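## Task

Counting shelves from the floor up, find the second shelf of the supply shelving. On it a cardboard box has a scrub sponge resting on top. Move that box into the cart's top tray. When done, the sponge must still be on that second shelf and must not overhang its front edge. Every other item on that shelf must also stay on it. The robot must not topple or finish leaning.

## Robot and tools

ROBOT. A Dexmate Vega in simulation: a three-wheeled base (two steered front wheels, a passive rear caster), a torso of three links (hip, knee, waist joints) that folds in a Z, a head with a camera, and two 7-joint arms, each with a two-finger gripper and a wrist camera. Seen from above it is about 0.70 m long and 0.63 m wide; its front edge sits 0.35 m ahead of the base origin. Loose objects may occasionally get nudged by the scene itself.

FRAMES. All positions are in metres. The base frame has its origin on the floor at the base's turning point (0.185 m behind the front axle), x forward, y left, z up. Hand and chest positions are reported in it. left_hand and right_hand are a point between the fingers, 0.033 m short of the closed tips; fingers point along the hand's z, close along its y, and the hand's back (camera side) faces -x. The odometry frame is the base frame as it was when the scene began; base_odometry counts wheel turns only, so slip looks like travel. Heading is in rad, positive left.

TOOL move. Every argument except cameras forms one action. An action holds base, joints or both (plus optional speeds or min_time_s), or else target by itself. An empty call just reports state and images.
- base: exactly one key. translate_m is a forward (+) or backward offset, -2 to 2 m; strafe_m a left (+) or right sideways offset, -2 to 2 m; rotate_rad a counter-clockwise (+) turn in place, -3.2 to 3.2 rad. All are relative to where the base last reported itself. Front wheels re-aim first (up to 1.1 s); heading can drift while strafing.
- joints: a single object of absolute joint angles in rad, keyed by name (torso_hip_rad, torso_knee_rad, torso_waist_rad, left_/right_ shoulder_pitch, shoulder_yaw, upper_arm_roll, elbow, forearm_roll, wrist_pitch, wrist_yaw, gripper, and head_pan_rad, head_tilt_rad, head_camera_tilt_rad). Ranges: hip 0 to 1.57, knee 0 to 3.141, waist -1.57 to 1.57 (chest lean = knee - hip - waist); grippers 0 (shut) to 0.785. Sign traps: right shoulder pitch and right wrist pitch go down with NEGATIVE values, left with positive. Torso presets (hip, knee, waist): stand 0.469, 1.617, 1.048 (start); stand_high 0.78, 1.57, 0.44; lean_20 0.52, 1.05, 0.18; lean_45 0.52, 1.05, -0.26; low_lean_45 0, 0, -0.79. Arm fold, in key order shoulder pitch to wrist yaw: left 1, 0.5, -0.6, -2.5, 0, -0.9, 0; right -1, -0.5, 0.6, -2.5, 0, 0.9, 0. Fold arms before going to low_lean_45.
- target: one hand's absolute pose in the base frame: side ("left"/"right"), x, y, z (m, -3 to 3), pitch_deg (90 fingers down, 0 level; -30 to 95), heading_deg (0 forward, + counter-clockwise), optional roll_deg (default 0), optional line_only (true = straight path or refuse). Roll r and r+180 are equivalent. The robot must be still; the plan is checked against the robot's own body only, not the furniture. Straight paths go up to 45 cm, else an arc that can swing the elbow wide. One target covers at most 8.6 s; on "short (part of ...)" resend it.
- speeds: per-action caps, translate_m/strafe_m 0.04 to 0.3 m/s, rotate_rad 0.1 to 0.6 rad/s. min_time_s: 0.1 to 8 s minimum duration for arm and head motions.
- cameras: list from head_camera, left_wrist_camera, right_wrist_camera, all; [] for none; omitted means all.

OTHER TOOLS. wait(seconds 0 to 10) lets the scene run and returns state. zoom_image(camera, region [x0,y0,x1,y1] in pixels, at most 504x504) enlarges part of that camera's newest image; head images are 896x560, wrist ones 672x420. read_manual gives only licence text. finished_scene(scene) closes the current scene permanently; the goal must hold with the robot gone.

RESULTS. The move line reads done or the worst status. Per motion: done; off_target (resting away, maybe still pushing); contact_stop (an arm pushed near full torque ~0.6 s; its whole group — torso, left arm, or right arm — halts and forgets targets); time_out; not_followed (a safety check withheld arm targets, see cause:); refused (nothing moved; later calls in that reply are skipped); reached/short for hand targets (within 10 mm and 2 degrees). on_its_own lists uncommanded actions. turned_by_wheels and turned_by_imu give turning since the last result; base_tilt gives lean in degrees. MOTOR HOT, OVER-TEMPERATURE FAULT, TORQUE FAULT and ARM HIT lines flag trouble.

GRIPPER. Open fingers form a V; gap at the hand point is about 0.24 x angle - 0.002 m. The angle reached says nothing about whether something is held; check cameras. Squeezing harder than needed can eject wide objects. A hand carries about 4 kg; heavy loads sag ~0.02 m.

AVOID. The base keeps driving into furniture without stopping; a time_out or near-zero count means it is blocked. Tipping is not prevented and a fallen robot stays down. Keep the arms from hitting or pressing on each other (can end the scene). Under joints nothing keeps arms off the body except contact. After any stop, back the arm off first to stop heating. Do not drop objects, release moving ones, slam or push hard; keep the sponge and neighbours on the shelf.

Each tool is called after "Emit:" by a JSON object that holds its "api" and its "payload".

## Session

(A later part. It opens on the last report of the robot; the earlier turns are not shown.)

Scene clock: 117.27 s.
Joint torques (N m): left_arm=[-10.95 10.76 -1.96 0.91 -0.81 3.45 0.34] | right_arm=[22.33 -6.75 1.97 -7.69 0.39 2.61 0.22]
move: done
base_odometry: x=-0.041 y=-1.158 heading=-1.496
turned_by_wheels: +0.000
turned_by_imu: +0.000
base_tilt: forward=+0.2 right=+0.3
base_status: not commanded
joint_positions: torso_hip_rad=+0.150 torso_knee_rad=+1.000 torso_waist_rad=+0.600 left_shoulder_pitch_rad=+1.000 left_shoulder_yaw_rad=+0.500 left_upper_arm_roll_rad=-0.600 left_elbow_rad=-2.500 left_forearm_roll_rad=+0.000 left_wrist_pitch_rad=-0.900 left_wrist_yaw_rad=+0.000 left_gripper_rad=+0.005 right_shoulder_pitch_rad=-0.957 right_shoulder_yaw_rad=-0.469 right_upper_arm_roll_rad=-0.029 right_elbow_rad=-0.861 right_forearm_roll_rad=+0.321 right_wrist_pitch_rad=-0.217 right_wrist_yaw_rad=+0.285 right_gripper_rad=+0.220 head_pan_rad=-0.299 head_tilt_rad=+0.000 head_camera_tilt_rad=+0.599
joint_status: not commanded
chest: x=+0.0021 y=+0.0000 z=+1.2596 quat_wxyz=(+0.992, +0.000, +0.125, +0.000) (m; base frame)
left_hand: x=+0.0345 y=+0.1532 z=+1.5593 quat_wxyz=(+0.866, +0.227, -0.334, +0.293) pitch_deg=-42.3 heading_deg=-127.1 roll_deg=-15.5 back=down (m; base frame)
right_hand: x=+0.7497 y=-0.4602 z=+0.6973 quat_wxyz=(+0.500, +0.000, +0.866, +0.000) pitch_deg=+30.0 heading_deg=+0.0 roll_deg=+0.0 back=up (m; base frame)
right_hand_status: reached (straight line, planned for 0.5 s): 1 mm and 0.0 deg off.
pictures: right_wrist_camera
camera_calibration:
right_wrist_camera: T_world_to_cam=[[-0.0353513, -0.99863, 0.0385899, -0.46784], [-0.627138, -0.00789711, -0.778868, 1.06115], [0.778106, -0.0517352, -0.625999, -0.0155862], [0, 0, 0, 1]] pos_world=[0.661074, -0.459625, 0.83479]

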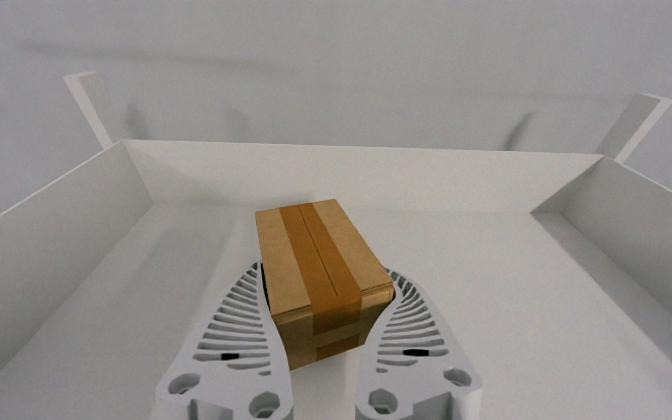

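Emit:
{"api": "move", "payload": {"joints": {"right_gripper_rad": 0.5}, "cameras": ["right_wrist_camera"]}}

Emit:
{"api": "move", "payload": {"target": {"side": "right", "x": 0.70, "y": -0.455, "z": 0.80, "pitch_deg": 30, "heading_deg": 0, "line_only": true}, "cameras": ["right_wrist_camera", "head_camera"]}}

Scene clock: 119.63 s.
Joint torques (N m): left_arm=[-10.69 10.88 -1.85 0.39 -0.8 2.59 0.46] | right_arm=[24.03 -4.53 1.57 -6.59 0.43 2.84 -0.12]
move: done
base_odometry: x=-0.041 y=-1.158 heading=-1.496
turned_by_wheels: +0.000
turned_by_imu: +0.001
base_tilt: forward=+0.1 right=+0.3
base_status: not commanded
joint_positions: torso_hip_rad=+0.150 torso_knee_rad=+1.000 torso_waist_rad=+0.600 left_shoulder_pitch_rad=+1.000 left_shoulder_yaw_rad=+0.500 left_upper_arm_roll_rad=-0.600 left_elbow_rad=-2.500 left_forearm_roll_rad=+0.000 left_wrist_pitch_rad=-0.900 left_wrist_yaw_rad=+0.000 left_gripper_rad=+0.005 right_shoulder_pitch_rad=-0.955 right_shoulder_yaw_rad=-0.468 right_upper_arm_roll_rad=-0.030 right_elbow_rad=-0.855 right_forearm_roll_rad=+0.320 right_wrist_pitch_rad=-0.213 right_wrist_yaw_rad=+0.286 right_gripper_rad=+0.500 head_pan_rad=-0.299 head_tilt_rad=+0.000 head_camera_tilt_rad=+0.599
joint_status: all done
chest: x=+0.0021 y=+0.0000 z=+1.2596 quat_wxyz=(+0.992, +0.000, +0.125, +0.000) (m; base frame)
left_hand: x=+0.0345 y=+0.1532 z=+1.5593 quat_wxyz=(+0.866, +0.227, -0.334, +0.293) pitch_deg=-42.3 heading_deg=-127.1 roll_deg=-15.5 back=down (m; base frame)
right_hand: x=+0.7497 y=-0.4601 z=+0.6966 quat_wxyz=(+0.500, +0.000, +0.866, +0.000) pitch_deg=+30.0 heading_deg=+0.0 roll_deg=+0.0 back=up (m; base frame)
pictures: right_wrist_camera
camera_calibration:
right_wrist_camera: T_world_to_cam=[[-0.0352641, -0.998631, 0.0386225, -0.467851], [-0.627179, -0.00797456, -0.778834, 1.06051], [0.778077, -0.0516881, -0.626039, -0.0159808], [0, 0, 0, 1]] pos_world=[0.661062, -0.45958, 0.834023]

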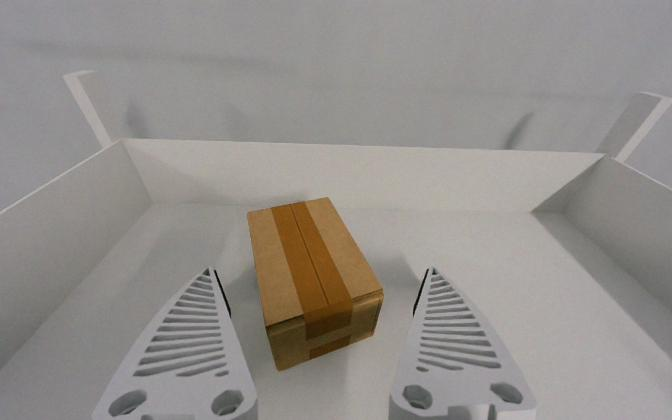

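Scene clock: 123.80 s.
Joint torques (N m): left_arm=[-10.58 10.27 -2.02 1.2 -0.79 3.08 0.48] | right_arm=[8.19 -12.33 8.08 -12.03 0.22 1.84 -0.47]
move: done
base_odometry: x=-0.041 y=-1.158 heading=-1.496
turned_by_wheels: +0.000
turned_by_imu: +0.001
base_tilt: forward=+0.2 right=+0.3
base_status: not commanded
joint_positions: torso_hip_rad=+0.150 torso_knee_rad=+1.000 torso_waist_rad=+0.600 left_shoulder_pitch_rad=+1.000 left_shoulder_yaw_rad=+0.500 left_upper_arm_roll_rad=-0.600 left_elbow_rad=-2.500 left_forearm_roll_rad=+0.000 left_wrist_pitch_rad=-0.900 left_wrist_yaw_rad=+0.000 left_gripper_rad=+0.005 right_shoulder_pitch_rad=-1.264 right_shoulder_yaw_rad=-0.572 right_upper_arm_roll_rad=+0.163 right_elbow_rad=-1.585 right_forearm_roll_rad=+0.476 right_wrist_pitch_rad=-0.674 right_wrist_yaw_rad=+0.166 right_gripper_rad=+0.500 head_pan_rad=-0.299 head_tilt_rad=+0.000 head_camera_tilt_rad=+0.599
joint_status: not commanded
chest: x=+0.0021 y=+0.0000 z=+1.2596 quat_wxyz=(+0.992, +0.000, +0.125, +0.000) (m; base frame)
left_hand: x=+0.0345 y=+0.1532 z=+1.5593 quat_wxyz=(+0.866, +0.227, -0.334, +0.293) pitch_deg=-42.3 heading_deg=-127.1 roll_deg=-15.5 back=down (m; base frame)
right_hand: x=+0.7004 y=-0.4550 z=+0.7985 quat_wxyz=(+0.500, +0.000, +0.866, +0.000) pitch_deg=+30.0 heading_deg=+0.0 roll_deg=+0.0 back=up (m; base frame)
right_hand_status: reached (straight line, planned for 2.6 s): 2 mm and 0.1 deg off.
pictures: head_camera, right_wrist_camera
camera_calibration:
head_camera: T_world_to_cam=[[-0.268484, -0.959682, 0.0832276, -0.097202], [-0.729659, 0.1462, -0.667999, 0.899571], [0.628899, -0.240075, -0.739493, 0.983595], [0, 0, 0, 1]] pos_world=[0.0117004, 0.0113361, 1.33636]
right_wrist_camera: T_world_to_cam=[[-0.0351713, -0.998655, 0.0380848, -0.468054], [-0.627165, -0.00761432, -0.77885, 1.1092], [0.778092, -0.0512786, -0.626053, 0.0865507], [0, 0, 0, 1]] pos_world=[0.611846, -0.454541, 0.935913]

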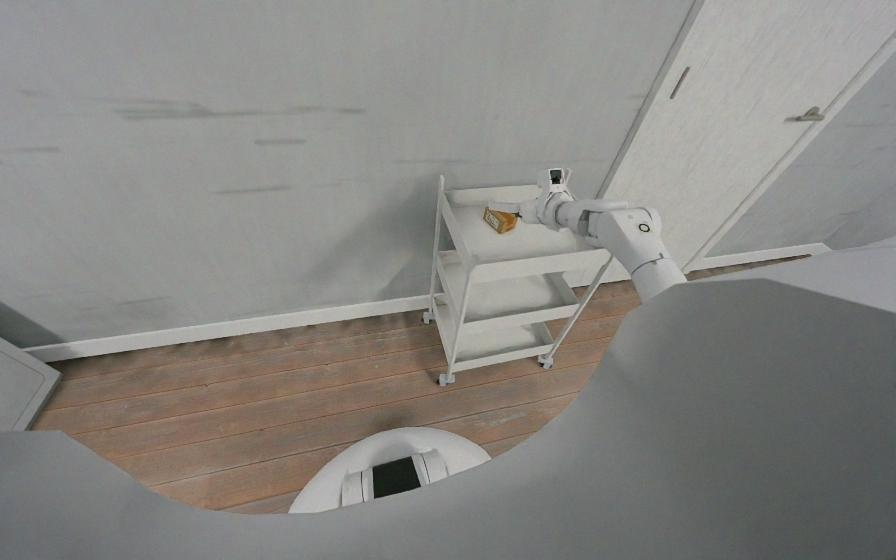

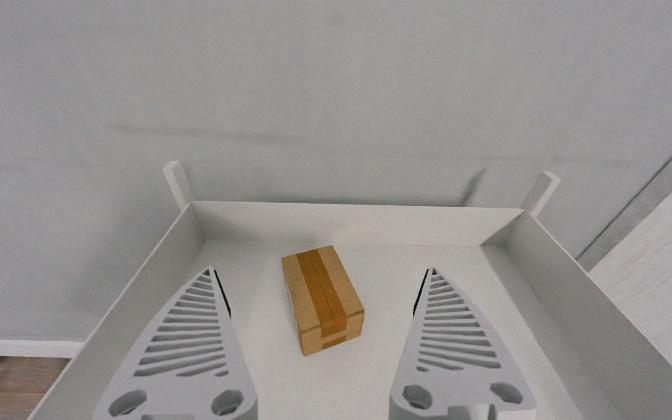

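The box is resting in the top tray, and the sponge and other items are on the second shelf. Finishing scene 2.

Emit:
{"api": "finished_scene", "payload": {"scene": 2}}

The scene is finished: the task was done.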